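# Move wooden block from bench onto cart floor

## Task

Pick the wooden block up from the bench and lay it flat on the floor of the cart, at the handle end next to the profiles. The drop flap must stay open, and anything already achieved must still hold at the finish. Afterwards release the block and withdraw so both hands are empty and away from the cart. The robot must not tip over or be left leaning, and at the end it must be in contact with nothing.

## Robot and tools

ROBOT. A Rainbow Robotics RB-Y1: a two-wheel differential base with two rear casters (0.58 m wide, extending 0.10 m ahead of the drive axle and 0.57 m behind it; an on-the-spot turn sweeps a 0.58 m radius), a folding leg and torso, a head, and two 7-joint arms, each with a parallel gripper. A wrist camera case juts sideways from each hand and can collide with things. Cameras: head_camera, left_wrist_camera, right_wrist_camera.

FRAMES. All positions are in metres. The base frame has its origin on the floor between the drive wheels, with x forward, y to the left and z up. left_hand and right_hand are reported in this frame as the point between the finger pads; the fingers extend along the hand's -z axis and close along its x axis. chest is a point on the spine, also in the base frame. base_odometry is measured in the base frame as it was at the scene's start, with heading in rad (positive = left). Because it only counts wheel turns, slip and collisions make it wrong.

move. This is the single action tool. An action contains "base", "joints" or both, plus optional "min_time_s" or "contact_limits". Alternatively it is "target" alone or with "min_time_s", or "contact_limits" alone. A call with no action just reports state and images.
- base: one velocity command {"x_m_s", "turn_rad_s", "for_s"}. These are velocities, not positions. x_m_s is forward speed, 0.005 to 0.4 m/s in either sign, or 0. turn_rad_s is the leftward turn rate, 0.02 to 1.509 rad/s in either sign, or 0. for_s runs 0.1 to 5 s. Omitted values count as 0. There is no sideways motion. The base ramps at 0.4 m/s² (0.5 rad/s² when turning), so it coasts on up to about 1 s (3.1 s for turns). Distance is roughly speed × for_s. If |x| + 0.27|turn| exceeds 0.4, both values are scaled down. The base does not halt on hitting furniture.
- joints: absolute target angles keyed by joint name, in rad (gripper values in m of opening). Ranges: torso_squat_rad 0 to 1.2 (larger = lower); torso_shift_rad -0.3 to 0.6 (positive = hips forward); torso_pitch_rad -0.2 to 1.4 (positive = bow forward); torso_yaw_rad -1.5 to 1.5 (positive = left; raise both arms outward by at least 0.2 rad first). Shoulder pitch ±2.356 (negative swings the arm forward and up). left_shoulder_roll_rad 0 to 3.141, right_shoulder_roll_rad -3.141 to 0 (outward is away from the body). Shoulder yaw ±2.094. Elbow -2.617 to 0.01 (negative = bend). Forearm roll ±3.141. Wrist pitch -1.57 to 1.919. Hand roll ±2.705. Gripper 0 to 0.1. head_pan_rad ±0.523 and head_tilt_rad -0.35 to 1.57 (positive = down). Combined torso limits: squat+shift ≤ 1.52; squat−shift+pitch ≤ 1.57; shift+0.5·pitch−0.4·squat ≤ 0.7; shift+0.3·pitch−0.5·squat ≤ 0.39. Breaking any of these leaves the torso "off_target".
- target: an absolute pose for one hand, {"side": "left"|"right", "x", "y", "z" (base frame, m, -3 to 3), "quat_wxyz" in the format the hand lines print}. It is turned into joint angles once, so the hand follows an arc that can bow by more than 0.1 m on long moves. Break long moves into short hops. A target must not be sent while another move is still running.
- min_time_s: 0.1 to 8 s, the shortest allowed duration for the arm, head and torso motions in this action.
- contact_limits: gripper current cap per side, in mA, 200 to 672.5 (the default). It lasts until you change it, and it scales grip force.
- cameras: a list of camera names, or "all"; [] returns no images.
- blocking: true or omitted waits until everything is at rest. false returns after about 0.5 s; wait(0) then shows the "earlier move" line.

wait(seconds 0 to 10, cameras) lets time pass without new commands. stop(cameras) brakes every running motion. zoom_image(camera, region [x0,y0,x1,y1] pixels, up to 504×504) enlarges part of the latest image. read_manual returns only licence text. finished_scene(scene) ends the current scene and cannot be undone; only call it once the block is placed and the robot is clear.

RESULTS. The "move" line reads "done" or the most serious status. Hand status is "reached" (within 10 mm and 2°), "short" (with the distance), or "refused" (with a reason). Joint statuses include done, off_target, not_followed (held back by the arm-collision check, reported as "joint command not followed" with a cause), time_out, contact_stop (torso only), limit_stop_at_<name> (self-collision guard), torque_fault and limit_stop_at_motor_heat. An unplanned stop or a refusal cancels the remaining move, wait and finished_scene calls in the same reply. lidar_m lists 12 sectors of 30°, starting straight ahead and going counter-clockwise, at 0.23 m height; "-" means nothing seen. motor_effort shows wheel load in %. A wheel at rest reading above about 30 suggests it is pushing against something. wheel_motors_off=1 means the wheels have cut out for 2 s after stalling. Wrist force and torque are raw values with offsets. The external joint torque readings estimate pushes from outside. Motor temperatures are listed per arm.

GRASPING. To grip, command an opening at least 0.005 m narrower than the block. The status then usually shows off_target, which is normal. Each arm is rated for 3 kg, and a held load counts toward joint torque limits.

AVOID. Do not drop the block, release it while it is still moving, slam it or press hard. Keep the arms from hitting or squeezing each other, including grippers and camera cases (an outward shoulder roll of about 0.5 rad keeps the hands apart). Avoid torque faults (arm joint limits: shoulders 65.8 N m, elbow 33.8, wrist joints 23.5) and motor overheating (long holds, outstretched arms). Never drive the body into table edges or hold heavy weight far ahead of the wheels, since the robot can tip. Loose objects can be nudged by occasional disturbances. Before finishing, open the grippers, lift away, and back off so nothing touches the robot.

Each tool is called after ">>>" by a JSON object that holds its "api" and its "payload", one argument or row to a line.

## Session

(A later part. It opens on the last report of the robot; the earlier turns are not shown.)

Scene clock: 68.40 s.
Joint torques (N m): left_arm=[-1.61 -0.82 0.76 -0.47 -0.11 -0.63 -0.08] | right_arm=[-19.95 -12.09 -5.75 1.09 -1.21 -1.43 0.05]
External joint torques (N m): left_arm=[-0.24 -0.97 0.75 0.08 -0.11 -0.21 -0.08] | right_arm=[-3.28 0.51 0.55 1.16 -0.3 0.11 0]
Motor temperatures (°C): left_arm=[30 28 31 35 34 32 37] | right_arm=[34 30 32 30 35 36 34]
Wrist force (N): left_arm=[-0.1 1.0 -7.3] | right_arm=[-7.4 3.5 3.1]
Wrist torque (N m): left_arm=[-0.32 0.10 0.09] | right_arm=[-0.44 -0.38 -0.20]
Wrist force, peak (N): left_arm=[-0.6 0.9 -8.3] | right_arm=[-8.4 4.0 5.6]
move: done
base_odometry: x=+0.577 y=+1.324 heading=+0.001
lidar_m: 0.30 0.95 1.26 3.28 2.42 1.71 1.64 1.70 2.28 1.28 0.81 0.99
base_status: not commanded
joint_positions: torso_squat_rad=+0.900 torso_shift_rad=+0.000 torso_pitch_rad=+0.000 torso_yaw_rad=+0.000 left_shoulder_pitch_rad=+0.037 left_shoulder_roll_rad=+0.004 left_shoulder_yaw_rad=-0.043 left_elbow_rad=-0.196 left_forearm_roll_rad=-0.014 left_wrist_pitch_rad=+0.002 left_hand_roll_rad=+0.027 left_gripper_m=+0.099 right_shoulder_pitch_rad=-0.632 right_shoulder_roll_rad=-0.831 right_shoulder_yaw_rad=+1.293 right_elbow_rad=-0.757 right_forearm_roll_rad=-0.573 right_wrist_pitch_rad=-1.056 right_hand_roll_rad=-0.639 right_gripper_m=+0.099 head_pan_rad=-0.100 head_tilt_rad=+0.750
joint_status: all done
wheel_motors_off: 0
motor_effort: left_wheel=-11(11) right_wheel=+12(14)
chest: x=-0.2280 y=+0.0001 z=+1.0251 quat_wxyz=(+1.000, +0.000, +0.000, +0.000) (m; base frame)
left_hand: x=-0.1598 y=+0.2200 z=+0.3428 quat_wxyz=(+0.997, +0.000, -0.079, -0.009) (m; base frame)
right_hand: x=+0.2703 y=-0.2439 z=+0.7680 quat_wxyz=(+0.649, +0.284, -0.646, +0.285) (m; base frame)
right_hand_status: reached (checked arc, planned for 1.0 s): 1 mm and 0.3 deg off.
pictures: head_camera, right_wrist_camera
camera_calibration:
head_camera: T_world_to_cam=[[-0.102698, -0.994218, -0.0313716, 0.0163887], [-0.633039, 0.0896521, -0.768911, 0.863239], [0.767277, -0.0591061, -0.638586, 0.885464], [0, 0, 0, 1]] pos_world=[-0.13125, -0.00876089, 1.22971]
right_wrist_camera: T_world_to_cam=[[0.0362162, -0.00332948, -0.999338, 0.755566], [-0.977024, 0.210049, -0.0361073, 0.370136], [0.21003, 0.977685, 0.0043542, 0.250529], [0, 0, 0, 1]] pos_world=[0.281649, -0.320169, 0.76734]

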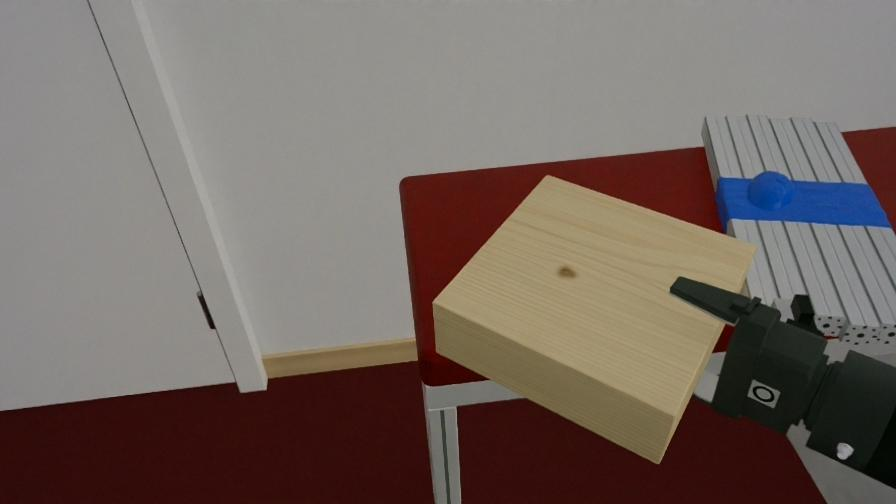

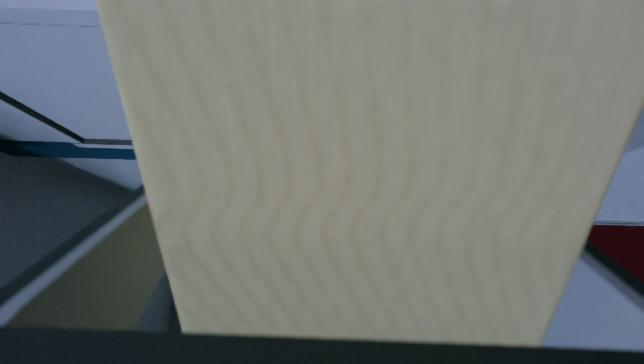

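>>> {"api": "move", "payload": {
  "joints": {"right_gripper_m": 0.04},
  "cameras": []
}}

>>> {"api": "move", "payload": {
  "target": {"side": "right", "x": 0.262, "y": -0.25, "z": 0.84, "quat_wxyz": [0.647, 0.2853, -0.647, 0.2853]},
  "min_time_s": 1.2,
  "cameras": ["head_camera", "right_wrist_camera"]
}}

Scene clock: 71.47 s.
Joint torques (N m): left_arm=[-1.61 -0.65 0.67 -0.32 -0.14 -0.66 0.01] | right_arm=[-20.25 -12.27 -7.12 0.54 -1.62 -2.52 0.06]
External joint torques (N m): left_arm=[-0.24 -0.8 0.66 0.23 -0.14 -0.24 0.02] | right_arm=[-3.58 0.33 -0.82 0.61 -0.71 -0.97 0.01]
Motor temperatures (°C): left_arm=[30 28 31 35 34 32 37] | right_arm=[34 30 32 30 35 36 34]
Wrist force (N): left_arm=[0.1 1.4 -7.9] | right_arm=[-15.2 2.2 1.1]
Wrist torque (N m): left_arm=[-0.29 0.15 0.10] | right_arm=[-0.23 -0.76 -0.26]
Wrist force, peak (N): left_arm=[0.0 1.4 -8.6] | right_arm=[-16.4 2.7 1.8]
move: off_target
base_odometry: x=+0.577 y=+1.324 heading=+0.001
lidar_m: 0.30 0.95 1.23 3.27 2.41 1.71 1.63 1.71 2.28 1.28 0.81 1.00
base_status: not commanded
joint_positions: torso_squat_rad=+0.900 torso_shift_rad=+0.000 torso_pitch_rad=+0.000 torso_yaw_rad=+0.000 left_shoulder_pitch_rad=+0.037 left_shoulder_roll_rad=+0.004 left_shoulder_yaw_rad=-0.043 left_elbow_rad=-0.196 left_forearm_roll_rad=-0.014 left_wrist_pitch_rad=+0.002 left_hand_roll_rad=+0.027 left_gripper_m=+0.099 right_shoulder_pitch_rad=-0.632 right_shoulder_roll_rad=-0.831 right_shoulder_yaw_rad=+1.293 right_elbow_rad=-0.756 right_forearm_roll_rad=-0.573 right_wrist_pitch_rad=-1.056 right_hand_roll_rad=-0.639 right_gripper_m=+0.074 head_pan_rad=-0.100 head_tilt_rad=+0.750
joint_status: right_gripper_m off_target (ended at +0.074, target +0.040)
wheel_motors_off: 0
motor_effort: left_wheel=-10(11) right_wheel=+11(14)
chest: x=-0.2280 y=+0.0001 z=+1.0251 quat_wxyz=(+1.000, +0.000, +0.000, +0.000) (m; base frame)
left_hand: x=-0.1598 y=+0.2200 z=+0.3428 quat_wxyz=(+0.997, +0.000, -0.079, -0.009) (m; base frame)
right_hand: x=+0.2703 y=-0.2438 z=+0.7677 quat_wxyz=(+0.649, +0.284, -0.646, +0.285) (m; base frame)
pictures: none
No camera images: "cameras" was empty.

Scene clock: 73.00 s.
Joint torques (N m): left_arm=[-1.43 -0.64 0.54 -0.41 -0.03 -0.68 -0.06] | right_arm=[-26.51 -15.73 -18.74 -4.58 -4.27 -7.56 -0.08]
External joint torques (N m): left_arm=[-0.07 -0.8 0.53 0.14 -0.03 -0.26 -0.05] | right_arm=[-10.9 -1.74 -9.98 -3.81 -3.55 -6.03 -0.13]
Motor temperatures (°C): left_arm=[30 28 31 35 34 32 37] | right_arm=[34 30 32 30 35 37 34]
Wrist force (N): left_arm=[-0.6 1.2 -7.9] | right_arm=[-28.3 1.2 0.0]
Wrist torque (N m): left_arm=[-0.27 0.06 0.12] | right_arm=[0.05 1.85 0.12]
Wrist force, peak (N): left_arm=[0.2 1.5 -8.4] | right_arm=[-31.4 2.2 0.4]
move: done
base_odometry: x=+0.577 y=+1.324 heading=+0.001
lidar_m: 0.31 0.95 1.24 3.28 2.41 1.72 1.63 1.70 2.28 1.29 0.80 0.99
base_status: not commanded
joint_positions: torso_squat_rad=+0.900 torso_shift_rad=+0.000 torso_pitch_rad=+0.001 torso_yaw_rad=+0.000 left_shoulder_pitch_rad=+0.037 left_shoulder_roll_rad=+0.004 left_shoulder_yaw_rad=-0.043 left_elbow_rad=-0.196 left_forearm_roll_rad=-0.014 left_wrist_pitch_rad=+0.002 left_hand_roll_rad=+0.027 left_gripper_m=+0.099 right_shoulder_pitch_rad=-0.624 right_shoulder_roll_rad=-1.119 right_shoulder_yaw_rad=+1.241 right_elbow_rad=-1.214 right_forearm_roll_rad=-0.628 right_wrist_pitch_rad=-0.865 right_hand_roll_rad=-0.607 right_gripper_m=+0.074 head_pan_rad=-0.100 head_tilt_rad=+0.750
joint_status: all done
wheel_motors_off: 0
motor_effort: left_wheel=-10(11) right_wheel=+12(14)
chest: x=-0.2277 y=+0.0000 z=+1.0251 quat_wxyz=(+1.000, +0.000, +0.000, +0.000) (m; base frame)
left_hand: x=-0.1599 y=+0.2201 z=+0.3429 quat_wxyz=(+0.997, +0.000, -0.079, -0.009) (m; base frame)
right_hand: x=+0.2606 y=-0.2504 z=+0.8368 quat_wxyz=(+0.648, +0.287, -0.644, +0.287) (m; base frame)
right_hand_status: reached (checked arc, planned for 1.2 s): 4 mm and 0.5 deg off.
pictures: head_camera, right_wrist_camera
camera_calibration:
head_camera: T_world_to_cam=[[-0.102703, -0.994214, -0.0314696, 0.0164401], [-0.633362, 0.0897559, -0.768633, 0.863055], [0.76701, -0.0590091, -0.638916, 0.885601], [0, 0, 0, 1]] pos_world=[-0.13095, -0.00886083, 1.22971]
right_wrist_camera: T_world_to_cam=[[0.0329686, -0.00159866, -0.999455, 0.826066], [-0.978893, 0.201753, -0.0326131, 0.360008], [0.201695, 0.979435, 0.00508661, 0.26058], [0, 0, 0, 1]] pos_world=[0.272618, -0.326533, 0.836032]

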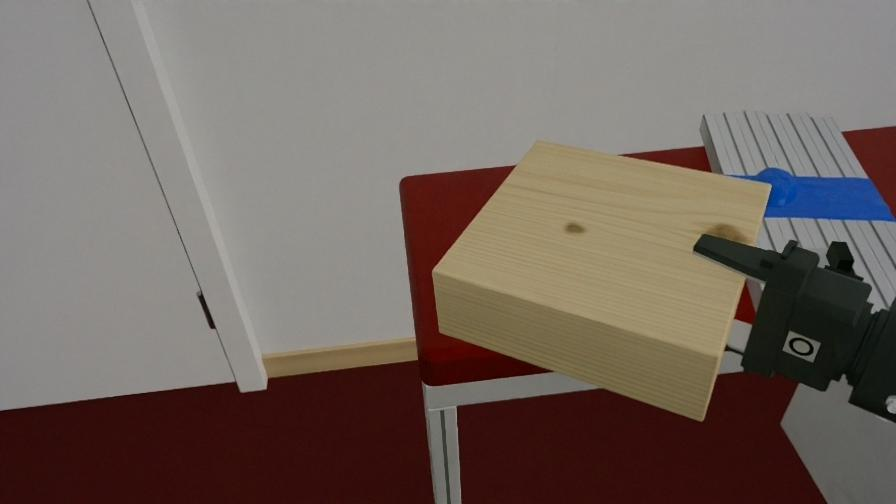

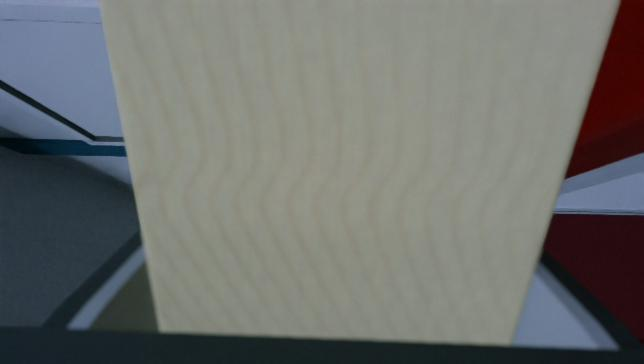

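>>> {"api": "move", "payload": {
  "target": {"side": "right", "x": 0.17, "y": -0.27, "z": 0.92, "quat_wxyz": [0.5417, 0.4545, -0.5417, 0.4545]},
  "min_time_s": 1.5,
  "cameras": ["head_camera"]
}}

Scene clock: 87.87 s.
Joint torques (N m): left_arm=[-1.45 -0.84 0.44 -0.46 -0.09 -0.61 0.08] | right_arm=[-26.24 -17.65 -14.74 -0.9 -8.03 -5.15 -0.25]
External joint torques (N m): left_arm=[-0.09 -1 0.43 0.09 -0.1 -0.19 0.09] | right_arm=[-10.79 -2.76 -6.54 -1.85 -6.44 -4.1 -0.3]
Motor temperatures (°C): left_arm=[30 28 31 35 34 32 37] | right_arm=[35 30 32 30 36 38 34]
Wrist force (N): left_arm=[0.0 1.2 -7.3] | right_arm=[-28.9 0.8 0.6]
Wrist torque (N m): left_arm=[-0.33 0.19 0.07] | right_arm=[-0.10 1.83 0.14]
Wrist force, peak (N): left_arm=[-0.1 1.4 -8.6] | right_arm=[-30.4 1.5 0.1]
move: done
base_odometry: x=+0.577 y=+1.324 heading=+0.001
lidar_m: 0.29 0.94 1.27 3.27 2.40 1.71 1.64 1.71 2.29 1.29 0.80 0.99
base_status: not commanded
joint_positions: torso_squat_rad=+0.900 torso_shift_rad=+0.000 torso_pitch_rad=+0.001 torso_yaw_rad=+0.000 left_shoulder_pitch_rad=+0.037 left_shoulder_roll_rad=+0.004 left_shoulder_yaw_rad=-0.043 left_elbow_rad=-0.196 left_forearm_roll_rad=-0.014 left_wrist_pitch_rad=+0.002 left_hand_roll_rad=+0.027 left_gripper_m=+0.099 right_shoulder_pitch_rad=-0.789 right_shoulder_roll_rad=-1.273 right_shoulder_yaw_rad=+1.322 right_elbow_rad=-1.081 right_forearm_roll_rad=-0.237 right_wrist_pitch_rad=-1.468 right_hand_roll_rad=-0.998 right_gripper_m=+0.074 head_pan_rad=-0.100 head_tilt_rad=+0.750
joint_status: all done
wheel_motors_off: 0
motor_effort: left_wheel=-10(11) right_wheel=+11(14)
chest: x=-0.2277 y=+0.0000 z=+1.0251 quat_wxyz=(+1.000, +0.000, +0.000, +0.000) (m; base frame)
left_hand: x=-0.1599 y=+0.2201 z=+0.3429 quat_wxyz=(+0.997, +0.000, -0.079, -0.009) (m; base frame)
right_hand: x=+0.1692 y=-0.2702 z=+0.9179 quat_wxyz=(+0.544, +0.454, -0.540, +0.454) (m; base frame)
right_hand_status: reached (checked arc, planned for 1.5 s): 2 mm and 0.4 deg off.
pictures: head_camera
camera_calibration:
head_camera: T_world_to_cam=[[-0.102703, -0.994214, -0.0314696, 0.0164401], [-0.633362, 0.0897559, -0.768633, 0.863055], [0.76701, -0.0590091, -0.638916, 0.885601], [0, 0, 0, 1]] pos_world=[-0.13095, -0.00886083, 1.22971]

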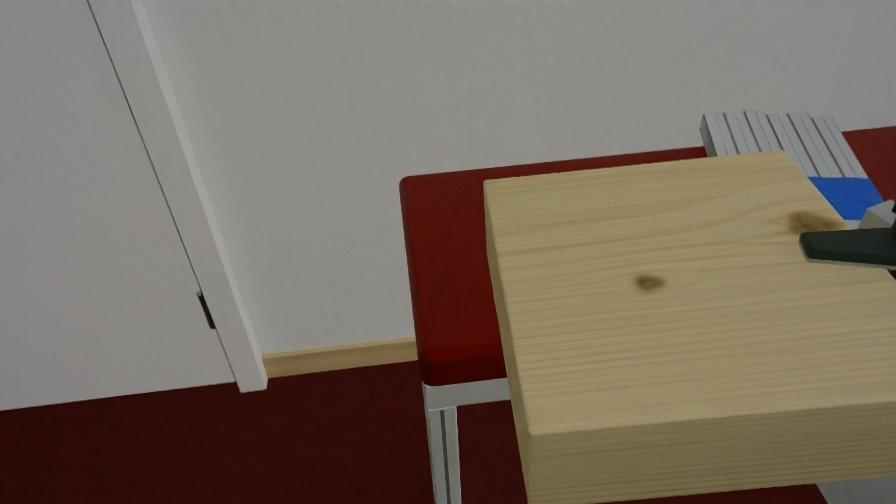

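>>> {"api": "move", "payload": {
  "base": {"x_m_s": -0.3, "for_s": 0.93},
  "cameras": []
}}

>>> {"api": "move", "payload": {
  "base": {"turn_rad_s": 0.785, "for_s": 1.69},
  "cameras": []
}}

>>> {"api": "move", "payload": {
  "base": {"x_m_s": -0.35, "for_s": 4.13},
  "cameras": []
}}

>>> {"api": "move", "payload": {
  "base": {"turn_rad_s": -0.785, "for_s": 1.69},
  "cameras": ["head_camera"]
}}

Scene clock: 91.77 s.
Joint torques (N m): left_arm=[-1.81 -0.78 0.75 -0.44 -0.07 -0.7 -0.13] | right_arm=[-24.75 -17.43 -15.37 -1.48 -8.28 -5.05 -0.32]
External joint torques (N m): left_arm=[-0.45 -0.95 0.74 0.11 -0.08 -0.27 -0.12] | right_arm=[-9.29 -2.55 -7.16 -2.43 -6.69 -3.99 -0.37]
Motor temperatures (°C): left_arm=[30 28 31 35 34 32 37] | right_arm=[35 31 32 30 36 38 34]
Wrist force (N): left_arm=[-0.4 0.9 -7.9] | right_arm=[-28.6 0.3 0.8]
Wrist torque (N m): left_arm=[-0.27 0.06 0.12] | right_arm=[-0.02 1.81 0.14]
Wrist force, peak (N): left_arm=[-0.1 1.5 -8.4] | right_arm=[-30.2 -0.5 0.5]
move: done
base_odometry: x=+0.297 y=+1.324 heading=-0.001
lidar_m: 0.58 1.20 1.65 4.23 1.99 1.42 1.35 1.42 1.91 1.89 0.97 1.02
base_status: done (sent for 0.93 of 0.93 s)
joint_positions: torso_squat_rad=+0.900 torso_shift_rad=+0.000 torso_pitch_rad=+0.000 torso_yaw_rad=+0.000 left_shoulder_pitch_rad=+0.037 left_shoulder_roll_rad=+0.004 left_shoulder_yaw_rad=-0.043 left_elbow_rad=-0.196 left_forearm_roll_rad=-0.014 left_wrist_pitch_rad=+0.002 left_hand_roll_rad=+0.027 left_gripper_m=+0.099 right_shoulder_pitch_rad=-0.789 right_shoulder_roll_rad=-1.274 right_shoulder_yaw_rad=+1.322 right_elbow_rad=-1.081 right_forearm_roll_rad=-0.237 right_wrist_pitch_rad=-1.468 right_hand_roll_rad=-0.998 right_gripper_m=+0.074 head_pan_rad=-0.100 head_tilt_rad=+0.750
joint_status: not commanded
wheel_motors_off: 0
motor_effort: left_wheel=-15(29) right_wheel=+17(53)
chest: x=-0.2278 y=+0.0000 z=+1.0251 quat_wxyz=(+1.000, +0.000, +0.000, +0.000) (m; base frame)
left_hand: x=-0.1599 y=+0.2201 z=+0.3429 quat_wxyz=(+0.997, +0.000, -0.079, -0.009) (m; base frame)
right_hand: x=+0.1691 y=-0.2703 z=+0.9180 quat_wxyz=(+0.544, +0.454, -0.540, +0.454) (m; base frame)
pictures: none
No camera images: "cameras" was empty.

Scene clock: 95.40 s.
Joint torques (N m): left_arm=[-1.66 -0.46 0.67 -0.41 -0.1 -0.66 0.02] | right_arm=[-24.95 -17.79 -15.36 -1.54 -7.91 -5.32 -0.26]
External joint torques (N m): left_arm=[-0.3 -0.62 0.66 0.14 -0.1 -0.24 0.03] | right_arm=[-9.5 -2.9 -7.15 -2.49 -6.32 -4.22 -0.31]
Motor temperatures (°C): left_arm=[30 28 31 35 34 32 37] | right_arm=[35 31 32 30 37 38 34]
Wrist force (N): left_arm=[-0.5 1.4 -7.5] | right_arm=[-28.9 0.0 0.4]
Wrist torque (N m): left_arm=[-0.31 0.10 0.05] | right_arm=[-0.22 1.89 0.12]
Wrist force, peak (N): left_arm=[-0.2 1.5 -8.6] | right_arm=[-29.4 0.1 0.4]
move: done
base_odometry: x=+0.297 y=+1.324 heading=+1.333
lidar_m: 2.46 2.73 1.57 1.35 1.35 1.57 2.73 1.32 0.97 0.61 1.21 1.39
base_status: done (sent for 1.7 of 1.7 s)
joint_positions: torso_squat_rad=+0.900 torso_shift_rad=+0.000 torso_pitch_rad=+0.000 torso_yaw_rad=+0.000 left_shoulder_pitch_rad=+0.037 left_shoulder_roll_rad=+0.004 left_shoulder_yaw_rad=-0.043 left_elbow_rad=-0.196 left_forearm_roll_rad=-0.014 left_wrist_pitch_rad=+0.002 left_hand_roll_rad=+0.027 left_gripper_m=+0.099 right_shoulder_pitch_rad=-0.789 right_shoulder_roll_rad=-1.274 right_shoulder_yaw_rad=+1.322 right_elbow_rad=-1.081 right_forearm_roll_rad=-0.237 right_wrist_pitch_rad=-1.468 right_hand_roll_rad=-0.998 right_gripper_m=+0.074 head_pan_rad=-0.100 head_tilt_rad=+0.750
joint_status: not commanded
wheel_motors_off: 0
motor_effort: left_wheel=+1(38) right_wheel=+22(48)
chest: x=-0.2278 y=+0.0000 z=+1.0251 quat_wxyz=(+1.000, +0.000, +0.000, +0.000) (m; base frame)
left_hand: x=-0.1599 y=+0.2201 z=+0.3429 quat_wxyz=(+0.997, +0.000, -0.079, -0.009) (m; base frame)
right_hand: x=+0.1692 y=-0.2703 z=+0.9180 quat_wxyz=(+0.544, +0.454, -0.540, +0.454) (m; base frame)
pictures: none
No camera images: "cameras" was empty.

Scene clock: 100.83 s.
Joint torques (N m): left_arm=[-1.9 -0.86 0.86 -0.55 -0.04 -0.6 -0.09] | right_arm=[-24.49 -17.4 -15.12 -1.87 -8.12 -5.22 -0.36]
External joint torques (N m): left_arm=[-0.54 -1.02 0.85 0 -0.04 -0.18 -0.08] | right_arm=[-9.03 -2.51 -6.91 -2.82 -6.53 -4.1 -0.41]
Motor temperatures (°C): left_arm=[30 28 31 35 34 32 37] | right_arm=[35 31 32 30 37 38 34]
Wrist force (N): left_arm=[0.3 0.7 -8.1] | right_arm=[-28.9 0.0 0.1]
Wrist torque (N m): left_arm=[-0.24 0.21 0.10] | right_arm=[-0.20 1.85 0.11]
Wrist force, peak (N): left_arm=[0.2 1.4 -8.5] | right_arm=[-29.6 0.2 0.2]
move: done
base_odometry: x=-0.042 y=-0.083 heading=+1.335
lidar_m: 3.13 1.98 1.15 0.97 0.98 1.14 2.02 3.18 0.94 0.80 0.79 1.13
base_status: done (sent for 4.13 of 4.13 s)
joint_positions: torso_squat_rad=+0.900 torso_shift_rad=+0.000 torso_pitch_rad=+0.000 torso_yaw_rad=+0.000 left_shoulder_pitch_rad=+0.037 left_shoulder_roll_rad=+0.004 left_shoulder_yaw_rad=-0.043 left_elbow_rad=-0.196 left_forearm_roll_rad=-0.014 left_wrist_pitch_rad=+0.002 left_hand_roll_rad=+0.027 left_gripper_m=+0.099 right_shoulder_pitch_rad=-0.789 right_shoulder_roll_rad=-1.274 right_shoulder_yaw_rad=+1.322 right_elbow_rad=-1.081 right_forearm_roll_rad=-0.237 right_wrist_pitch_rad=-1.468 right_hand_roll_rad=-0.998 right_gripper_m=+0.074 head_pan_rad=-0.100 head_tilt_rad=+0.750
joint_status: not commanded
wheel_motors_off: 0
motor_effort: left_wheel=+21(38) right_wheel=-21(42)
chest: x=-0.2278 y=+0.0000 z=+1.0251 quat_wxyz=(+1.000, +0.000, +0.000, +0.000) (m; base frame)
left_hand: x=-0.1599 y=+0.2201 z=+0.3429 quat_wxyz=(+0.997, +0.000, -0.079, -0.009) (m; base frame)
right_hand: x=+0.1692 y=-0.2703 z=+0.9180 quat_wxyz=(+0.544, +0.454, -0.540, +0.454) (m; base frame)
pictures: none
No camera images: "cameras" was empty.

Scene clock: 104.47 s.
Joint torques (N m): left_arm=[-1.86 -0.78 0.63 -0.3 -0.13 -0.65 -0.02] | right_arm=[-24.62 -17.69 -14.91 -1.61 -8.07 -4.98 -0.3]
External joint torques (N m): left_arm=[-0.5 -0.93 0.62 0.25 -0.14 -0.23 -0.01] | right_arm=[-9.16 -2.8 -6.7 -2.56 -6.48 -3.94 -0.35]
Motor temperatures (°C): left_arm=[30 28 31 35 34 32 37] | right_arm=[35 31 32 30 37 38 34]
Wrist force (N): left_arm=[0.1 1.4 -7.8] | right_arm=[-28.6 0.4 0.5]
Wrist torque (N m): left_arm=[-0.34 0.16 0.11] | right_arm=[-0.18 1.78 0.13]
Wrist force, peak (N): left_arm=[0.2 0.9 -8.4] | right_arm=[-29.1 -0.1 0.6]
move: done
base_odometry: x=-0.042 y=-0.083 heading=+0.001
lidar_m: 0.78 1.10 1.65 4.27 1.42 1.03 0.97 1.04 1.39 3.54 1.16 0.83
base_status: done (sent for 1.7 of 1.7 s)
joint_positions: torso_squat_rad=+0.900 torso_shift_rad=+0.000 torso_pitch_rad=+0.000 torso_yaw_rad=+0.000 left_shoulder_pitch_rad=+0.037 left_shoulder_roll_rad=+0.004 left_shoulder_yaw_rad=-0.043 left_elbow_rad=-0.196 left_forearm_roll_rad=-0.014 left_wrist_pitch_rad=+0.002 left_hand_roll_rad=+0.027 left_gripper_m=+0.099 right_shoulder_pitch_rad=-0.789 right_shoulder_roll_rad=-1.274 right_shoulder_yaw_rad=+1.322 right_elbow_rad=-1.081 right_forearm_roll_rad=-0.237 right_wrist_pitch_rad=-1.468 right_hand_roll_rad=-0.998 right_gripper_m=+0.074 head_pan_rad=-0.100 head_tilt_rad=+0.750
joint_status: not commanded
wheel_motors_off: 0
motor_effort: left_wheel=+22(49) right_wheel=+0(45)
chest: x=-0.2278 y=+0.0000 z=+1.0251 quat_wxyz=(+1.000, +0.000, +0.000, +0.000) (m; base frame)
left_hand: x=-0.1599 y=+0.2201 z=+0.3429 quat_wxyz=(+0.997, +0.000, -0.079, -0.009) (m; base frame)
right_hand: x=+0.1692 y=-0.2703 z=+0.9180 quat_wxyz=(+0.544, +0.454, -0.540, +0.454) (m; base frame)
pictures: head_camera
camera_calibration:
head_camera: T_world_to_cam=[[-0.102624, -0.99422, -0.0315446, 0.016532], [-0.633319, 0.0897601, -0.768668, 0.86304], [0.767056, -0.0589063, -0.63887, 0.885628], [0, 0, 0, 1]] pos_world=[-0.13105, -0.00886108, 1.22971]

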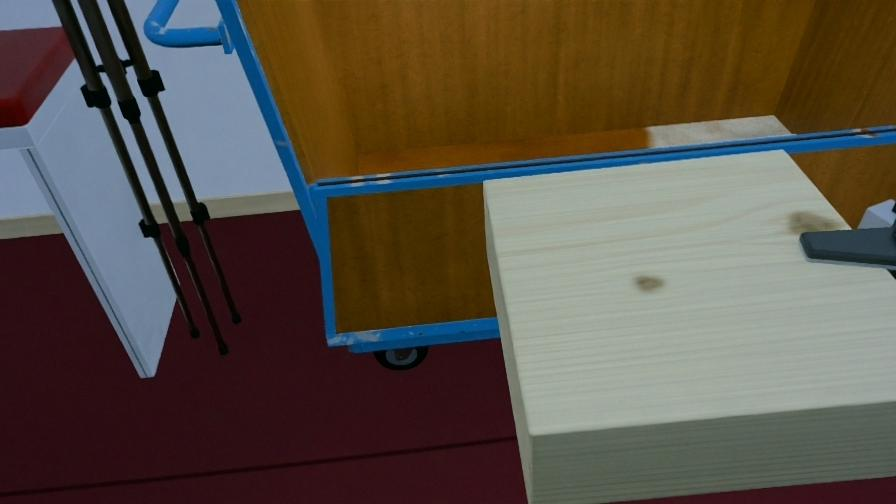

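>>> {"api": "move", "payload": {
  "joints": {"torso_squat_rad": 0.9, "torso_shift_rad": 0.25, "torso_pitch_rad": 0.4, "torso_yaw_rad": 0.3, "left_shoulder_roll_rad": 0.3, "head_pan_rad": -0.5, "head_tilt_rad": 0.3},
  "cameras": []
}}

>>> {"api": "move", "payload": {
  "target": {"side": "right", "x": 0.34, "y": -0.17, "z": 0.85, "quat_wxyz": [0.5417, 0.4545, -0.5417, 0.4545]},
  "min_time_s": 1.5,
  "cameras": ["head_camera"]
}}

Scene clock: 110.37 s.
Joint torques (N m): left_arm=[8.76 8.59 1.75 3.82 -0.01 0.22 -0.12] | right_arm=[-18.69 -16.88 -13.18 -5.27 -5.65 -7.84 -0.39]
External joint torques (N m): left_arm=[-0.93 -2.56 0.76 0.06 -0.04 -0.2 -0.14] | right_arm=[-8.3 -1.82 -7.17 -4.89 -4.6 -6.24 -0.43]
Motor temperatures (°C): left_arm=[30 28 31 35 34 32 37] | right_arm=[35 31 32 30 37 38 34]
Wrist force (N): left_arm=[2.3 -0.7 -6.3] | right_arm=[-26.7 -11.1 1.2]
Wrist torque (N m): left_arm=[-0.16 0.26 0.10] | right_arm=[-0.98 1.70 0.10]
Wrist force, peak (N): left_arm=[0.9 1.3 -8.5] | right_arm=[-27.6 -10.9 1.2]
move: done
base_odometry: x=-0.042 y=-0.083 heading=+0.001
lidar_m: 0.79 1.11 1.66 4.29 1.43 1.03 0.98 1.04 1.39 3.52 1.13 0.82
base_status: not commanded
joint_positions: torso_squat_rad=+0.900 torso_shift_rad=+0.250 torso_pitch_rad=+0.401 torso_yaw_rad=+0.300 left_shoulder_pitch_rad=+0.037 left_shoulder_roll_rad=+0.300 left_shoulder_yaw_rad=-0.043 left_elbow_rad=-0.196 left_forearm_roll_rad=-0.014 left_wrist_pitch_rad=+0.002 left_hand_roll_rad=+0.027 left_gripper_m=+0.099 right_shoulder_pitch_rad=-0.790 right_shoulder_roll_rad=-1.274 right_shoulder_yaw_rad=+1.322 right_elbow_rad=-1.080 right_forearm_roll_rad=-0.237 right_wrist_pitch_rad=-1.468 right_hand_roll_rad=-0.998 right_gripper_m=+0.074 head_pan_rad=-0.500 head_tilt_rad=+0.300
joint_status: all done
wheel_motors_off: 0
motor_effort: left_wheel=+17(24) right_wheel=-4(6)
chest: x=+0.0005 y=+0.0000 z=+0.9870 quat_wxyz=(+0.969, +0.030, +0.197, +0.146) (m; base frame)
left_hand: x=-0.3145 y=+0.4417 z=+0.4153 quat_wxyz=(+0.970, +0.177, +0.143, +0.089) (m; base frame)
right_hand: x=+0.3820 y=-0.1410 z=+0.7094 quat_wxyz=(+0.554, +0.624, -0.364, +0.414) (m; base frame)
pictures: none
No camera images: "cameras" was empty.

Scene clock: 112.27 s.
Joint torques (N m): left_arm=[8.81 8.97 2.27 3.83 0.01 0.22 0.02] | right_arm=[-10.49 -16.33 -12 -6.79 -2.17 -9.23 -0.35]
External joint torques (N m): left_arm=[-0.87 -2.17 1.28 0.08 -0.03 -0.2 0] | right_arm=[-5.31 -0.22 -6.64 -5.66 -1.83 -7.36 -0.4]
Motor temperatures (°C): left_arm=[30 28 31 35 34 32 37] | right_arm=[35 31 32 30 37 38 34]
Wrist force (N): left_arm=[2.6 -1.1 -7.0] | right_arm=[-29.4 1.0 0.2]
Wrist torque (N m): left_arm=[-0.13 0.28 0.05] | right_arm=[-0.10 1.85 0.14]
Wrist force, peak (N): left_arm=[2.8 -1.7 -7.5] | right_arm=[-32.1 -3.0 1.0]
move: done
base_odometry: x=-0.042 y=-0.083 heading=+0.001
lidar_m: 0.79 1.10 1.66 4.27 1.44 1.04 0.98 1.03 1.39 3.53 1.16 0.82
base_status: not commanded
joint_positions: torso_squat_rad=+0.900 torso_shift_rad=+0.250 torso_pitch_rad=+0.401 torso_yaw_rad=+0.300 left_shoulder_pitch_rad=+0.037 left_shoulder_roll_rad=+0.300 left_shoulder_yaw_rad=-0.043 left_elbow_rad=-0.196 left_forearm_roll_rad=-0.014 left_wrist_pitch_rad=+0.002 left_hand_roll_rad=+0.027 left_gripper_m=+0.099 right_shoulder_pitch_rad=-0.546 right_shoulder_roll_rad=-1.990 right_shoulder_yaw_rad=+1.281 right_elbow_rad=-2.019 right_forearm_roll_rad=-0.686 right_wrist_pitch_rad=-1.182 right_hand_roll_rad=-0.245 right_gripper_m=+0.074 head_pan_rad=-0.500 head_tilt_rad=+0.300
joint_status: all done
wheel_motors_off: 0
motor_effort: left_wheel=+17(18) right_wheel=-2(5)
chest: x=+0.0005 y=+0.0000 z=+0.9870 quat_wxyz=(+0.969, +0.030, +0.197, +0.146) (m; base frame)
left_hand: x=-0.3145 y=+0.4416 z=+0.4152 quat_wxyz=(+0.970, +0.177, +0.143, +0.089) (m; base frame)
right_hand: x=+0.3399 y=-0.1708 z=+0.8486 quat_wxyz=(+0.544, +0.454, -0.540, +0.455) (m; base frame)
right_hand_status: reached (checked arc, planned for 1.5 s): 2 mm and 0.3 deg off.
pictures: head_camera
camera_calibration:
head_camera: T_world_to_cam=[[-0.184386, -0.98178, 0.0459341, -0.0299006], [-0.590905, 0.0733886, -0.803396, 1.04339], [0.785387, -0.175278, -0.593671, 0.559857], [0, 0, 0, 1]] pos_world=[0.171324, -0.00779777, 1.172]

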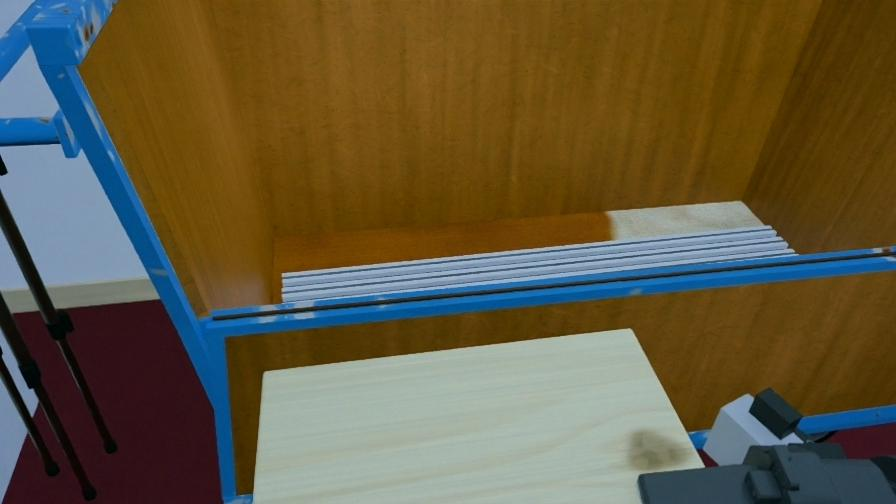

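>>> {"api": "move", "payload": {
  "joints": {"torso_squat_rad": 0.75, "torso_shift_rad": 0.5, "torso_pitch_rad": 0.85, "torso_yaw_rad": 0.6},
  "cameras": []
}}

>>> {"api": "move", "payload": {
  "target": {"side": "right", "x": 0.463, "y": -0.12, "z": 0.78, "quat_wxyz": [0.5417, 0.4545, -0.5417, 0.4545]},
  "min_time_s": 1.5,
  "cameras": ["head_camera"]
}}

Scene clock: 116.20 s.
Joint torques (N m): left_arm=[16.05 15.05 2.78 6.9 -0.04 0.9 0.03] | right_arm=[-8.64 -13.03 -8.83 -13.69 1.66 -9.24 -0.33]
External joint torques (N m): left_arm=[-1.34 -2.42 1.23 0.19 -0.09 -0.16 -0.01] | right_arm=[-5.65 0.25 -5.84 -9.05 1.16 -7.38 -0.38]
Motor temperatures (°C): left_arm=[30 28 31 35 34 32 37] | right_arm=[35 31 32 30 37 38 34]
Wrist force (N): left_arm=[3.9 -2.2 -5.1] | right_arm=[-25.9 -11.2 4.7]
Wrist torque (N m): left_arm=[-0.11 0.32 0.04] | right_arm=[-1.05 1.63 0.09]
Wrist force, peak (N): left_arm=[3.0 0.1 -8.0] | right_arm=[-27.0 -11.7 3.9]
move: done
base_odometry: x=-0.042 y=-0.083 heading=+0.001
lidar_m: 0.77 1.10 1.66 4.28 1.44 1.03 0.97 1.04 1.40 3.55 1.15 0.83
base_status: not commanded
joint_positions: torso_squat_rad=+0.750 torso_shift_rad=+0.500 torso_pitch_rad=+0.851 torso_yaw_rad=+0.600 left_shoulder_pitch_rad=+0.037 left_shoulder_roll_rad=+0.300 left_shoulder_yaw_rad=-0.043 left_elbow_rad=-0.196 left_forearm_roll_rad=-0.014 left_wrist_pitch_rad=+0.002 left_hand_roll_rad=+0.027 left_gripper_m=+0.099 right_shoulder_pitch_rad=-0.546 right_shoulder_roll_rad=-1.990 right_shoulder_yaw_rad=+1.280 right_elbow_rad=-2.018 right_forearm_roll_rad=-0.687 right_wrist_pitch_rad=-1.182 right_hand_roll_rad=-0.245 right_gripper_m=+0.074 head_pan_rad=-0.500 head_tilt_rad=+0.300
joint_status: all done
wheel_motors_off: 0
motor_effort: left_wheel=+12(19) right_wheel=-8(12)
chest: x=+0.2504 y=+0.0000 z=+0.9339 quat_wxyz=(+0.870, +0.122, +0.394, +0.269) (m; base frame)
left_hand: x=-0.3661 y=+0.4021 z=+0.6520 quat_wxyz=(+0.877, +0.258, +0.366, +0.176) (m; base frame)
right_hand: x=+0.5186 y=-0.0549 z=+0.6358 quat_wxyz=(+0.549, +0.650, -0.386, +0.357) (m; base frame)
pictures: none
No camera images: "cameras" was empty.

Scene clock: 119.83 s.
Joint torques (N m): left_arm=[15.86 14.71 2.53 6.69 -0.05 0.93 0.07] | right_arm=[-2.39 -11.81 -0.14 -10.4 5.88 -6.78 0.08]
External joint torques (N m): left_arm=[-1.52 -2.76 0.98 -0.02 -0.1 -0.14 0.03] | right_arm=[-2.03 0.3 -1.86 -6.58 4.58 -5.34 0.02]
Motor temperatures (°C): left_arm=[30 28 31 35 34 32 37] | right_arm=[35 31 32 30 37 38 34]
Wrist force (N): left_arm=[3.9 -2.0 -5.3] | right_arm=[-28.7 0.3 0.8]
Wrist torque (N m): left_arm=[-0.10 0.31 0.08] | right_arm=[-0.17 1.84 0.08]
Wrist force, peak (N): left_arm=[5.2 -2.3 -5.8] | right_arm=[-36.1 0.9 2.6]
move: short
base_odometry: x=-0.042 y=-0.083 heading=+0.001
lidar_m: 0.79 1.11 1.65 4.27 1.44 1.03 0.98 1.03 1.40 3.52 1.15 0.82
base_status: not commanded
joint_positions: torso_squat_rad=+0.750 torso_shift_rad=+0.500 torso_pitch_rad=+0.851 torso_yaw_rad=+0.600 left_shoulder_pitch_rad=+0.037 left_shoulder_roll_rad=+0.300 left_shoulder_yaw_rad=-0.043 left_elbow_rad=-0.196 left_forearm_roll_rad=-0.014 left_wrist_pitch_rad=+0.002 left_hand_roll_rad=+0.027 left_gripper_m=+0.099 right_shoulder_pitch_rad=-0.383 right_shoulder_roll_rad=-2.535 right_shoulder_yaw_rad=+1.814 right_elbow_rad=-2.581 right_forearm_roll_rad=-0.650 right_wrist_pitch_rad=-1.482 right_hand_roll_rad=+0.708 right_gripper_m=+0.074 head_pan_rad=-0.500 head_tilt_rad=+0.300
joint_status: right_elbow_rad time_out (moved -0.563 of -0.583); right_forearm_roll_rad time_out (moved +0.037 of +0.045); right_wrist_pitch_rad time_out (moved -0.300 of -0.328); right_hand_roll_rad time_out (moved +0.953 of +0.977); the others done
wheel_motors_off: 0
on_its_own: right_elbow_rad is held at -2.582, not at your -2.601, since a time_out; right_forearm_roll_rad is held at -0.649, not at your -0.642, since a time_out; right_wrist_pitch_rad is held at -1.484, not at your -1.510, since a time_out; right_hand_roll_rad is held at +0.708, not at your +0.732, since a time_out
motor_effort: left_wheel=+12(15) right_wheel=-7(10)
chest: x=+0.2504 y=+0.0000 z=+0.9340 quat_wxyz=(+0.870, +0.122, +0.394, +0.269) (m; base frame)
left_hand: x=-0.3662 y=+0.4021 z=+0.6520 quat_wxyz=(+0.877, +0.258, +0.366, +0.176) (m; base frame)
right_hand: x=+0.4608 y=-0.1205 z=+0.7714 quat_wxyz=(+0.542, +0.460, -0.531, +0.461) (m; base frame)
right_hand_status: short (checked arc, planned for 1.5 s): time_out, 9 mm and 1.5 deg off.
pictures: head_camera
joint command not followed: on one or more control steps a check withheld the commanded joint targets of the right arm, and it was not sent them on those steps.
cause: the commanded joint targets, or the way to them, would bring two parts of the arm too close to each other (its palm and its shoulder, with the joints from right_shoulder_roll_rad to right_hand_roll_rad between them).
camera_calibration:
head_camera: T_world_to_cam=[[0.0508522, -0.993407, -0.102746, 0.0985835], [-0.889073, 0.00183404, -0.457762, 0.900286], [0.454933, 0.114627, -0.883118, 0.685203], [0, 0, 0, 1]] pos_world=[0.483685, 0.0177395, 1.02736]

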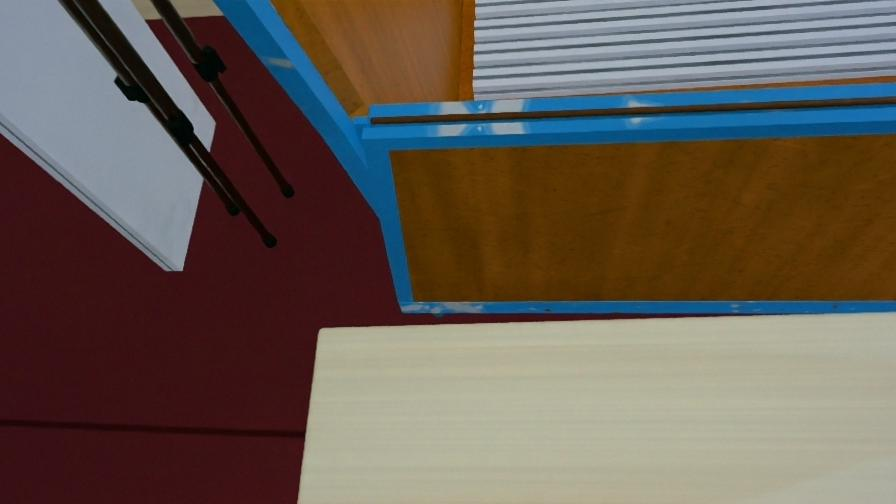

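>>> {"api": "move", "payload": {
  "target": {"side": "right", "x": 0.463, "y": -0.12, "z": 0.6, "quat_wxyz": [0.561, 0.4304, -0.5214, 0.4777]},
  "min_time_s": 1.5,
  "cameras": []
}}

>>> {"api": "move", "payload": {
  "target": {"side": "right", "x": 0.463, "y": -0.12, "z": 0.47, "quat_wxyz": [0.5793, 0.4055, -0.5, 0.5]},
  "min_time_s": 1.5,
  "cameras": ["head_camera"]
}}

>>> {"api": "move", "payload": {
  "target": {"side": "right", "x": 0.463, "y": -0.12, "z": 0.37, "quat_wxyz": [0.5793, 0.4055, -0.5, 0.5]},
  "min_time_s": 1.2,
  "cameras": ["head_camera"]
}}

Scene clock: 125.20 s.
Joint torques (N m): left_arm=[15.7 14.99 2.52 6.76 0.05 0.86 0.05] | right_arm=[-3.73 -10.26 -3.59 -12.53 5.63 -7.27 -0.49]
External joint torques (N m): left_arm=[-1.67 -2.48 0.97 0.05 0 -0.2 0.01] | right_arm=[-4.69 2.66 -4.63 -7.85 4.42 -5.77 -0.54]
Motor temperatures (°C): left_arm=[31 28 31 35 34 32 37] | right_arm=[35 31 32 31 37 38 34]
Wrist force (N): left_arm=[4.5 -2.3 -5.8] | right_arm=[-28.4 1.4 -1.9]
Wrist torque (N m): left_arm=[-0.02 0.41 0.03] | right_arm=[-0.16 1.77 0.12]
Wrist force, peak (N): left_arm=[5.2 -3.2 -6.0] | right_arm=[-30.6 -0.5 -2.9]
move: done
base_odometry: x=-0.042 y=-0.083 heading=+0.001
lidar_m: 0.79 1.11 1.66 4.28 1.45 1.02 0.98 1.03 1.38 3.54 1.14 0.82
base_status: not commanded
joint_positions: torso_squat_rad=+0.750 torso_shift_rad=+0.500 torso_pitch_rad=+0.851 torso_yaw_rad=+0.600 left_shoulder_pitch_rad=+0.037 left_shoulder_roll_rad=+0.300 left_shoulder_yaw_rad=-0.043 left_elbow_rad=-0.196 left_forearm_roll_rad=-0.014 left_wrist_pitch_rad=+0.002 left_hand_roll_rad=+0.027 left_gripper_m=+0.099 right_shoulder_pitch_rad=-0.508 right_shoulder_roll_rad=-1.991 right_shoulder_yaw_rad=+1.701 right_elbow_rad=-2.092 right_forearm_roll_rad=-0.910 right_wrist_pitch_rad=-1.309 right_hand_roll_rad=+0.695 right_gripper_m=+0.074 head_pan_rad=-0.500 head_tilt_rad=+0.300
joint_status: all done
wheel_motors_off: 0
motor_effort: left_wheel=+12(13) right_wheel=-9(9)
chest: x=+0.2504 y=+0.0000 z=+0.9340 quat_wxyz=(+0.870, +0.122, +0.394, +0.269) (m; base frame)
left_hand: x=-0.3662 y=+0.4021 z=+0.6520 quat_wxyz=(+0.877, +0.258, +0.366, +0.176) (m; base frame)
right_hand: x=+0.4627 y=-0.1208 z=+0.5991 quat_wxyz=(+0.562, +0.429, -0.520, +0.479) (m; base frame)
right_hand_status: reached (checked arc, planned for 1.5 s): 1 mm and 0.4 deg off.
pictures: none
No camera images: "cameras" was empty.

Scene clock: 127.03 s.
Joint torques (N m): left_arm=[15.84 14.98 2.55 6.6 -0.01 0.86 0] | right_arm=[-3.19 -9.27 -3.62 -10.13 4.39 -7.9 -0.26]
External joint torques (N m): left_arm=[-1.54 -2.5 1 -0.11 -0.05 -0.2 -0.04] | right_arm=[-4.51 2.62 -4.28 -6.49 3.44 -6.27 -0.31]
Motor temperatures (°C): left_arm=[31 28 31 35 34 32 37] | right_arm=[35 31 32 31 37 39 34]
Wrist force (N): left_arm=[3.8 -2.3 -5.5] | right_arm=[-28.1 2.9 -4.0]
Wrist torque (N m): left_arm=[-0.08 0.28 0.07] | right_arm=[0.02 1.77 0.10]
Wrist force, peak (N): left_arm=[5.2 -2.1 -5.9] | right_arm=[-29.2 0.7 -5.8]
move: done
base_odometry: x=-0.042 y=-0.083 heading=+0.001
lidar_m: 0.78 1.10 1.66 4.27 1.44 1.02 0.98 1.03 1.39 3.54 1.16 0.81
base_status: not commanded
joint_positions: torso_squat_rad=+0.750 torso_shift_rad=+0.500 torso_pitch_rad=+0.851 torso_yaw_rad=+0.600 left_shoulder_pitch_rad=+0.037 left_shoulder_roll_rad=+0.300 left_shoulder_yaw_rad=-0.043 left_elbow_rad=-0.196 left_forearm_roll_rad=-0.014 left_wrist_pitch_rad=+0.002 left_hand_roll_rad=+0.027 left_gripper_m=+0.099 right_shoulder_pitch_rad=-0.545 right_shoulder_roll_rad=-1.643 right_shoulder_yaw_rad=+1.668 right_elbow_rad=-1.598 right_forearm_roll_rad=-0.982 right_wrist_pitch_rad=-1.277 right_hand_roll_rad=+0.568 right_gripper_m=+0.074 head_pan_rad=-0.500 head_tilt_rad=+0.300
joint_status: all done
wheel_motors_off: 0
motor_effort: left_wheel=+12(13) right_wheel=-5(9)
chest: x=+0.2503 y=+0.0000 z=+0.9340 quat_wxyz=(+0.870, +0.122, +0.394, +0.269) (m; base frame)
left_hand: x=-0.3662 y=+0.4021 z=+0.6520 quat_wxyz=(+0.877, +0.258, +0.366, +0.176) (m; base frame)
right_hand: x=+0.4624 y=-0.1208 z=+0.4698 quat_wxyz=(+0.582, +0.403, -0.497, +0.503) (m; base frame)
right_hand_status: reached (checked arc, planned for 1.5 s): 1 mm and 0.7 deg off.
pictures: head_camera
camera_calibration:
head_camera: T_world_to_cam=[[0.0508484, -0.993408, -0.102742, 0.0985807], [-0.889032, 0.00184568, -0.457841, 0.900347], [0.455012, 0.114621, -0.883077, 0.685123], [0, 0, 0, 1]] pos_world=[0.483685, 0.0177396, 1.02736]

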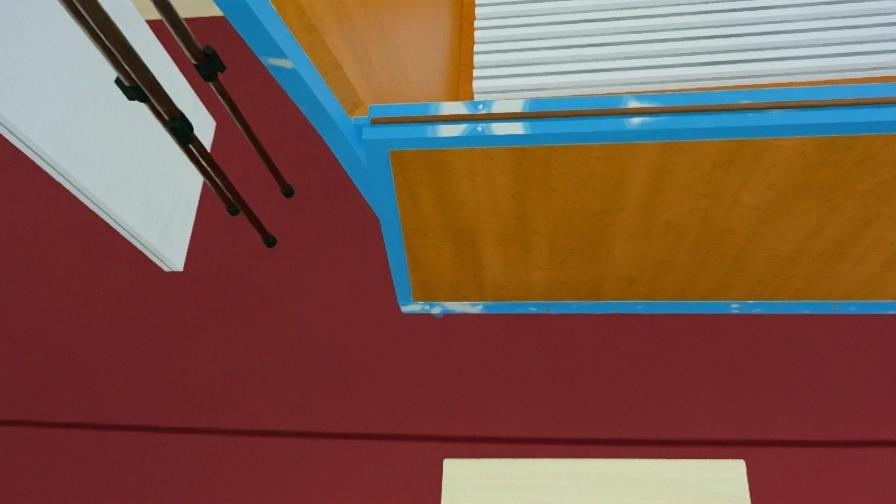

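Scene clock: 128.57 s.
Joint torques (N m): left_arm=[16.03 14.88 2.25 6.56 -0.03 0.86 -0.09] | right_arm=[-1.62 -8.19 -2.74 -5.63 1.92 -9.13 -0.09]
External joint torques (N m): left_arm=[-1.34 -2.59 0.7 -0.15 -0.08 -0.21 -0.13] | right_arm=[-3.27 1.16 -2.98 -4.58 1.46 -7.29 -0.14]
Motor temperatures (°C): left_arm=[31 28 31 35 34 32 37] | right_arm=[34 31 32 31 37 39 34]
Wrist force (N): left_arm=[4.1 -2.8 -5.1] | right_arm=[-28.7 2.2 -4.0]
Wrist torque (N m): left_arm=[-0.01 0.26 0.05] | right_arm=[-0.01 1.81 0.14]
Wrist force, peak (N): left_arm=[5.0 -2.8 -5.8] | right_arm=[-31.1 3.7 -1.8]
move: done
base_odometry: x=-0.042 y=-0.083 heading=+0.001
lidar_m: 0.78 1.10 1.66 4.28 1.43 1.02 0.98 1.04 1.40 3.52 1.15 0.83
base_status: not commanded
joint_positions: torso_squat_rad=+0.750 torso_shift_rad=+0.500 torso_pitch_rad=+0.851 torso_yaw_rad=+0.600 left_shoulder_pitch_rad=+0.037 left_shoulder_roll_rad=+0.300 left_shoulder_yaw_rad=-0.043 left_elbow_rad=-0.196 left_forearm_roll_rad=-0.014 left_wrist_pitch_rad=+0.002 left_hand_roll_rad=+0.027 left_gripper_m=+0.099 right_shoulder_pitch_rad=-0.555 right_shoulder_roll_rad=-1.222 right_shoulder_yaw_rad=+1.663 right_elbow_rad=-0.853 right_forearm_roll_rad=-0.957 right_wrist_pitch_rad=-1.443 right_hand_roll_rad=+0.277 right_gripper_m=+0.074 head_pan_rad=-0.500 head_tilt_rad=+0.300
joint_status: all done
wheel_motors_off: 0
motor_effort: left_wheel=+12(13) right_wheel=-8(10)
chest: x=+0.2504 y=+0.0000 z=+0.9340 quat_wxyz=(+0.870, +0.122, +0.394, +0.269) (m; base frame)
left_hand: x=-0.3662 y=+0.4021 z=+0.6520 quat_wxyz=(+0.877, +0.258, +0.366, +0.176) (m; base frame)
right_hand: x=+0.4625 y=-0.1206 z=+0.3697 quat_wxyz=(+0.581, +0.404, -0.498, +0.502) (m; base frame)
right_hand_status: reached (checked arc, planned for 1.2 s): 1 mm and 0.4 deg off.
pictures: head_camera
camera_calibration:
head_camera: T_world_to_cam=[[0.050896, -0.993396, -0.102834, 0.0986422], [-0.889073, 0.00183557, -0.457762, 0.90024], [0.454927, 0.114726, -0.883108, 0.685105], [0, 0, 0, 1]] pos_world=[0.483685, 0.0177393, 1.02726]

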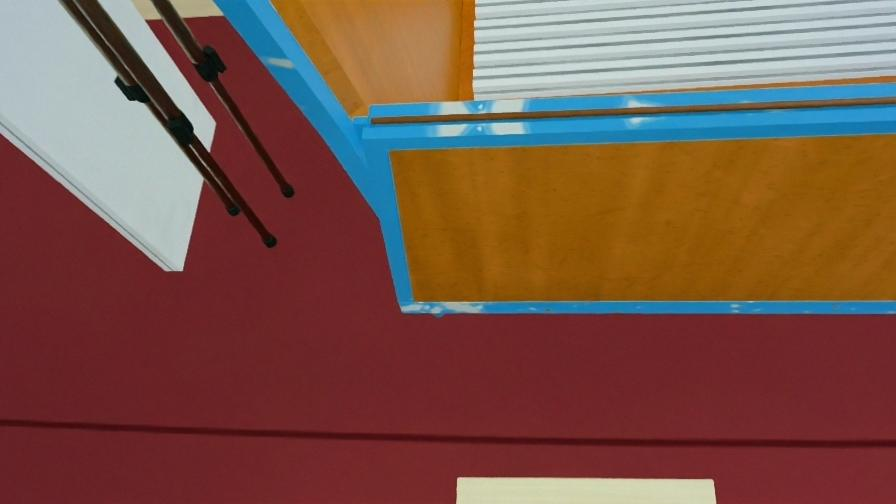

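>>> {"api": "move", "payload": {
  "target": {"side": "right", "x": 0.463, "y": -0.12, "z": 0.55, "quat_wxyz": [0.561, 0.4304, -0.5214, 0.4777]},
  "min_time_s": 1.2,
  "cameras": []
}}

>>> {"api": "move", "payload": {
  "target": {"side": "right", "x": 0.463, "y": -0.12, "z": 0.71, "quat_wxyz": [0.5417, 0.4545, -0.5417, 0.4545]},
  "min_time_s": 1.2,
  "cameras": []
}}

>>> {"api": "move", "payload": {
  "base": {"x_m_s": 0.15, "for_s": 3.27},
  "cameras": ["head_camera"]
}}

Scene clock: 136.00 s.
Joint torques (N m): left_arm=[15.86 14.78 2.7 6.66 0.03 0.84 -0.02] | right_arm=[-1.73 -10.69 -3.38 -11.87 4.76 -7.83 -0.41]
External joint torques (N m): left_arm=[-1.52 -2.7 1.15 -0.05 -0.01 -0.22 -0.05] | right_arm=[-2.91 1.85 -4.22 -7.57 3.85 -6.22 -0.46]
Motor temperatures (°C): left_arm=[31 28 31 35 34 32 37] | right_arm=[34 30 32 31 37 39 34]
Wrist force (N): left_arm=[4.6 -2.6 -5.0] | right_arm=[-28.3 1.0 -1.5]
Wrist torque (N m): left_arm=[-0.03 0.38 0.05] | right_arm=[-0.08 1.87 0.16]
Wrist force, peak (N): left_arm=[5.4 -2.0 -5.9] | right_arm=[-32.8 3.0 0.3]
move: done
base_odometry: x=-0.042 y=-0.083 heading=+0.001
lidar_m: 0.79 1.11 1.66 4.28 1.45 1.03 0.97 1.03 1.39 3.53 1.16 0.83
base_status: not commanded
joint_positions: torso_squat_rad=+0.750 torso_shift_rad=+0.500 torso_pitch_rad=+0.851 torso_yaw_rad=+0.600 left_shoulder_pitch_rad=+0.037 left_shoulder_roll_rad=+0.300 left_shoulder_yaw_rad=-0.043 left_elbow_rad=-0.196 left_forearm_roll_rad=-0.014 left_wrist_pitch_rad=+0.002 left_hand_roll_rad=+0.027 left_gripper_m=+0.099 right_shoulder_pitch_rad=-0.500 right_shoulder_roll_rad=-1.826 right_shoulder_yaw_rad=+1.651 right_elbow_rad=-1.865 right_forearm_roll_rad=-0.912 right_wrist_pitch_rad=-1.331 right_hand_roll_rad=+0.619 right_gripper_m=+0.074 head_pan_rad=-0.500 head_tilt_rad=+0.300
joint_status: all done
wheel_motors_off: 0
motor_effort: left_wheel=+12(14) right_wheel=-6(10)
chest: x=+0.2503 y=+0.0001 z=+0.9340 quat_wxyz=(+0.870, +0.122, +0.394, +0.269) (m; base frame)
left_hand: x=-0.3662 y=+0.4021 z=+0.6520 quat_wxyz=(+0.877, +0.258, +0.366, +0.176) (m; base frame)
right_hand: x=+0.4621 y=-0.1204 z=+0.5493 quat_wxyz=(+0.558, +0.435, -0.522, +0.477) (m; base frame)
right_hand_status: reached (checked arc, planned for 1.3 s): 1 mm and 0.6 deg off.
pictures: none
No camera images: "cameras" was empty.

Scene clock: 137.53 s.
Joint torques (N m): left_arm=[16.15 14.88 2.46 6.73 -0.12 0.89 0.01] | right_arm=[-1.72 -11.81 -1.44 -12.33 5.98 -6.94 -0.15]
External joint torques (N m): left_arm=[-1.22 -2.59 0.91 0.02 -0.17 -0.18 -0.03] | right_arm=[-2.03 0.93 -2.85 -7.69 4.68 -5.51 -0.2]
Motor temperatures (°C): left_arm=[31 28 31 35 34 32 37] | right_arm=[34 30 32 31 37 39 34]
Wrist force (N): left_arm=[4.4 -2.8 -5.3] | right_arm=[-29.2 1.2 0.6]
Wrist torque (N m): left_arm=[0.02 0.43 0.04] | right_arm=[-0.13 1.86 0.12]
Wrist force, peak (N): left_arm=[5.3 -2.8 -5.6] | right_arm=[-32.1 0.6 -4.3]
move: done
base_odometry: x=-0.042 y=-0.083 heading=+0.001
lidar_m: 0.79 1.11 1.65 4.28 1.44 1.04 0.98 1.04 1.40 3.53 1.15 0.83
base_status: not commanded
joint_positions: torso_squat_rad=+0.750 torso_shift_rad=+0.500 torso_pitch_rad=+0.851 torso_yaw_rad=+0.600 left_shoulder_pitch_rad=+0.037 left_shoulder_roll_rad=+0.300 left_shoulder_yaw_rad=-0.043 left_elbow_rad=-0.196 left_forearm_roll_rad=-0.014 left_wrist_pitch_rad=+0.002 left_hand_roll_rad=+0.027 left_gripper_m=+0.099 right_shoulder_pitch_rad=-0.425 right_shoulder_roll_rad=-2.285 right_shoulder_yaw_rad=+1.732 right_elbow_rad=-2.409 right_forearm_roll_rad=-0.775 right_wrist_pitch_rad=-1.414 right_hand_roll_rad=+0.734 right_gripper_m=+0.074 head_pan_rad=-0.500 head_tilt_rad=+0.300
joint_status: all done
wheel_motors_off: 0
motor_effort: left_wheel=+13(13) right_wheel=-8(10)
chest: x=+0.2503 y=+0.0001 z=+0.9340 quat_wxyz=(+0.870, +0.122, +0.394, +0.269) (m; base frame)
left_hand: x=-0.3662 y=+0.4020 z=+0.6520 quat_wxyz=(+0.877, +0.258, +0.366, +0.176) (m; base frame)
right_hand: x=+0.4630 y=-0.1201 z=+0.7089 quat_wxyz=(+0.542, +0.454, -0.541, +0.456) (m; base frame)
right_hand_status: reached (checked arc, planned for 1.2 s): 1 mm and 0.2 deg off.
pictures: none
No camera images: "cameras" was empty.

Scene clock: 141.50 s.
Joint torques (N m): left_arm=[15.94 14.89 2.44 6.75 -0.09 0.85 -0.05] | right_arm=[-1.78 -11.77 -1.23 -12.34 6.07 -6.95 -0.13]
External joint torques (N m): left_arm=[-1.44 -2.58 0.89 0.04 -0.14 -0.21 -0.09] | right_arm=[-2.09 0.97 -2.64 -7.71 4.77 -5.52 -0.18]
Motor temperatures (°C): left_arm=[31 28 31 35 34 32 37] | right_arm=[34 30 32 31 37 39 34]
Wrist force (N): left_arm=[3.7 -2.2 -5.7] | right_arm=[-28.8 1.4 0.5]
Wrist torque (N m): left_arm=[-0.09 0.31 0.02] | right_arm=[-0.19 1.82 0.11]
Wrist force, peak (N): left_arm=[4.6 -3.2 -6.2] | right_arm=[-30.2 -0.8 -0.2]
move: done
base_odometry: x=+0.448 y=-0.082 heading=+0.001
lidar_m: 0.29 0.31 0.78 3.87 2.15 1.55 1.48 1.54 2.06 4.71 0.44 0.32
base_status: done (sent for 3.27 of 3.27 s)
joint_positions: torso_squat_rad=+0.750 torso_shift_rad=+0.500 torso_pitch_rad=+0.851 torso_yaw_rad=+0.600 left_shoulder_pitch_rad=+0.037 left_shoulder_roll_rad=+0.300 left_shoulder_yaw_rad=-0.043 left_elbow_rad=-0.196 left_forearm_roll_rad=-0.014 left_wrist_pitch_rad=+0.002 left_hand_roll_rad=+0.027 left_gripper_m=+0.099 right_shoulder_pitch_rad=-0.424 right_shoulder_roll_rad=-2.285 right_shoulder_yaw_rad=+1.732 right_elbow_rad=-2.409 right_forearm_roll_rad=-0.775 right_wrist_pitch_rad=-1.414 right_hand_roll_rad=+0.734 right_gripper_m=+0.074 head_pan_rad=-0.500 head_tilt_rad=+0.300
joint_status: not commanded
wheel_motors_off: 0
motor_effort: left_wheel=+4(39) right_wheel=-4(22)
chest: x=+0.2504 y=+0.0001 z=+0.9339 quat_wxyz=(+0.870, +0.122, +0.394, +0.269) (m; base frame)
left_hand: x=-0.3661 y=+0.4021 z=+0.6520 quat_wxyz=(+0.877, +0.258, +0.366, +0.176) (m; base frame)
right_hand: x=+0.4630 y=-0.1201 z=+0.7089 quat_wxyz=(+0.542, +0.454, -0.541, +0.456) (m; base frame)
pictures: head_camera
camera_calibration:
head_camera: T_world_to_cam=[[0.0508357, -0.993408, -0.102748, 0.0985829], [-0.889135, 0.00183396, -0.457642, 0.900147], [0.454813, 0.114621, -0.88318, 0.685237], [0, 0, 0, 1]] pos_world=[0.483685, 0.0177395, 1.02726]

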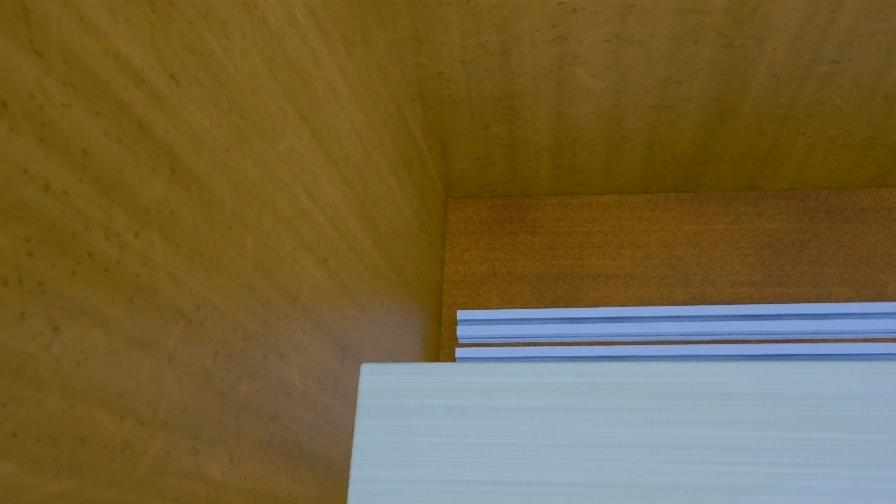

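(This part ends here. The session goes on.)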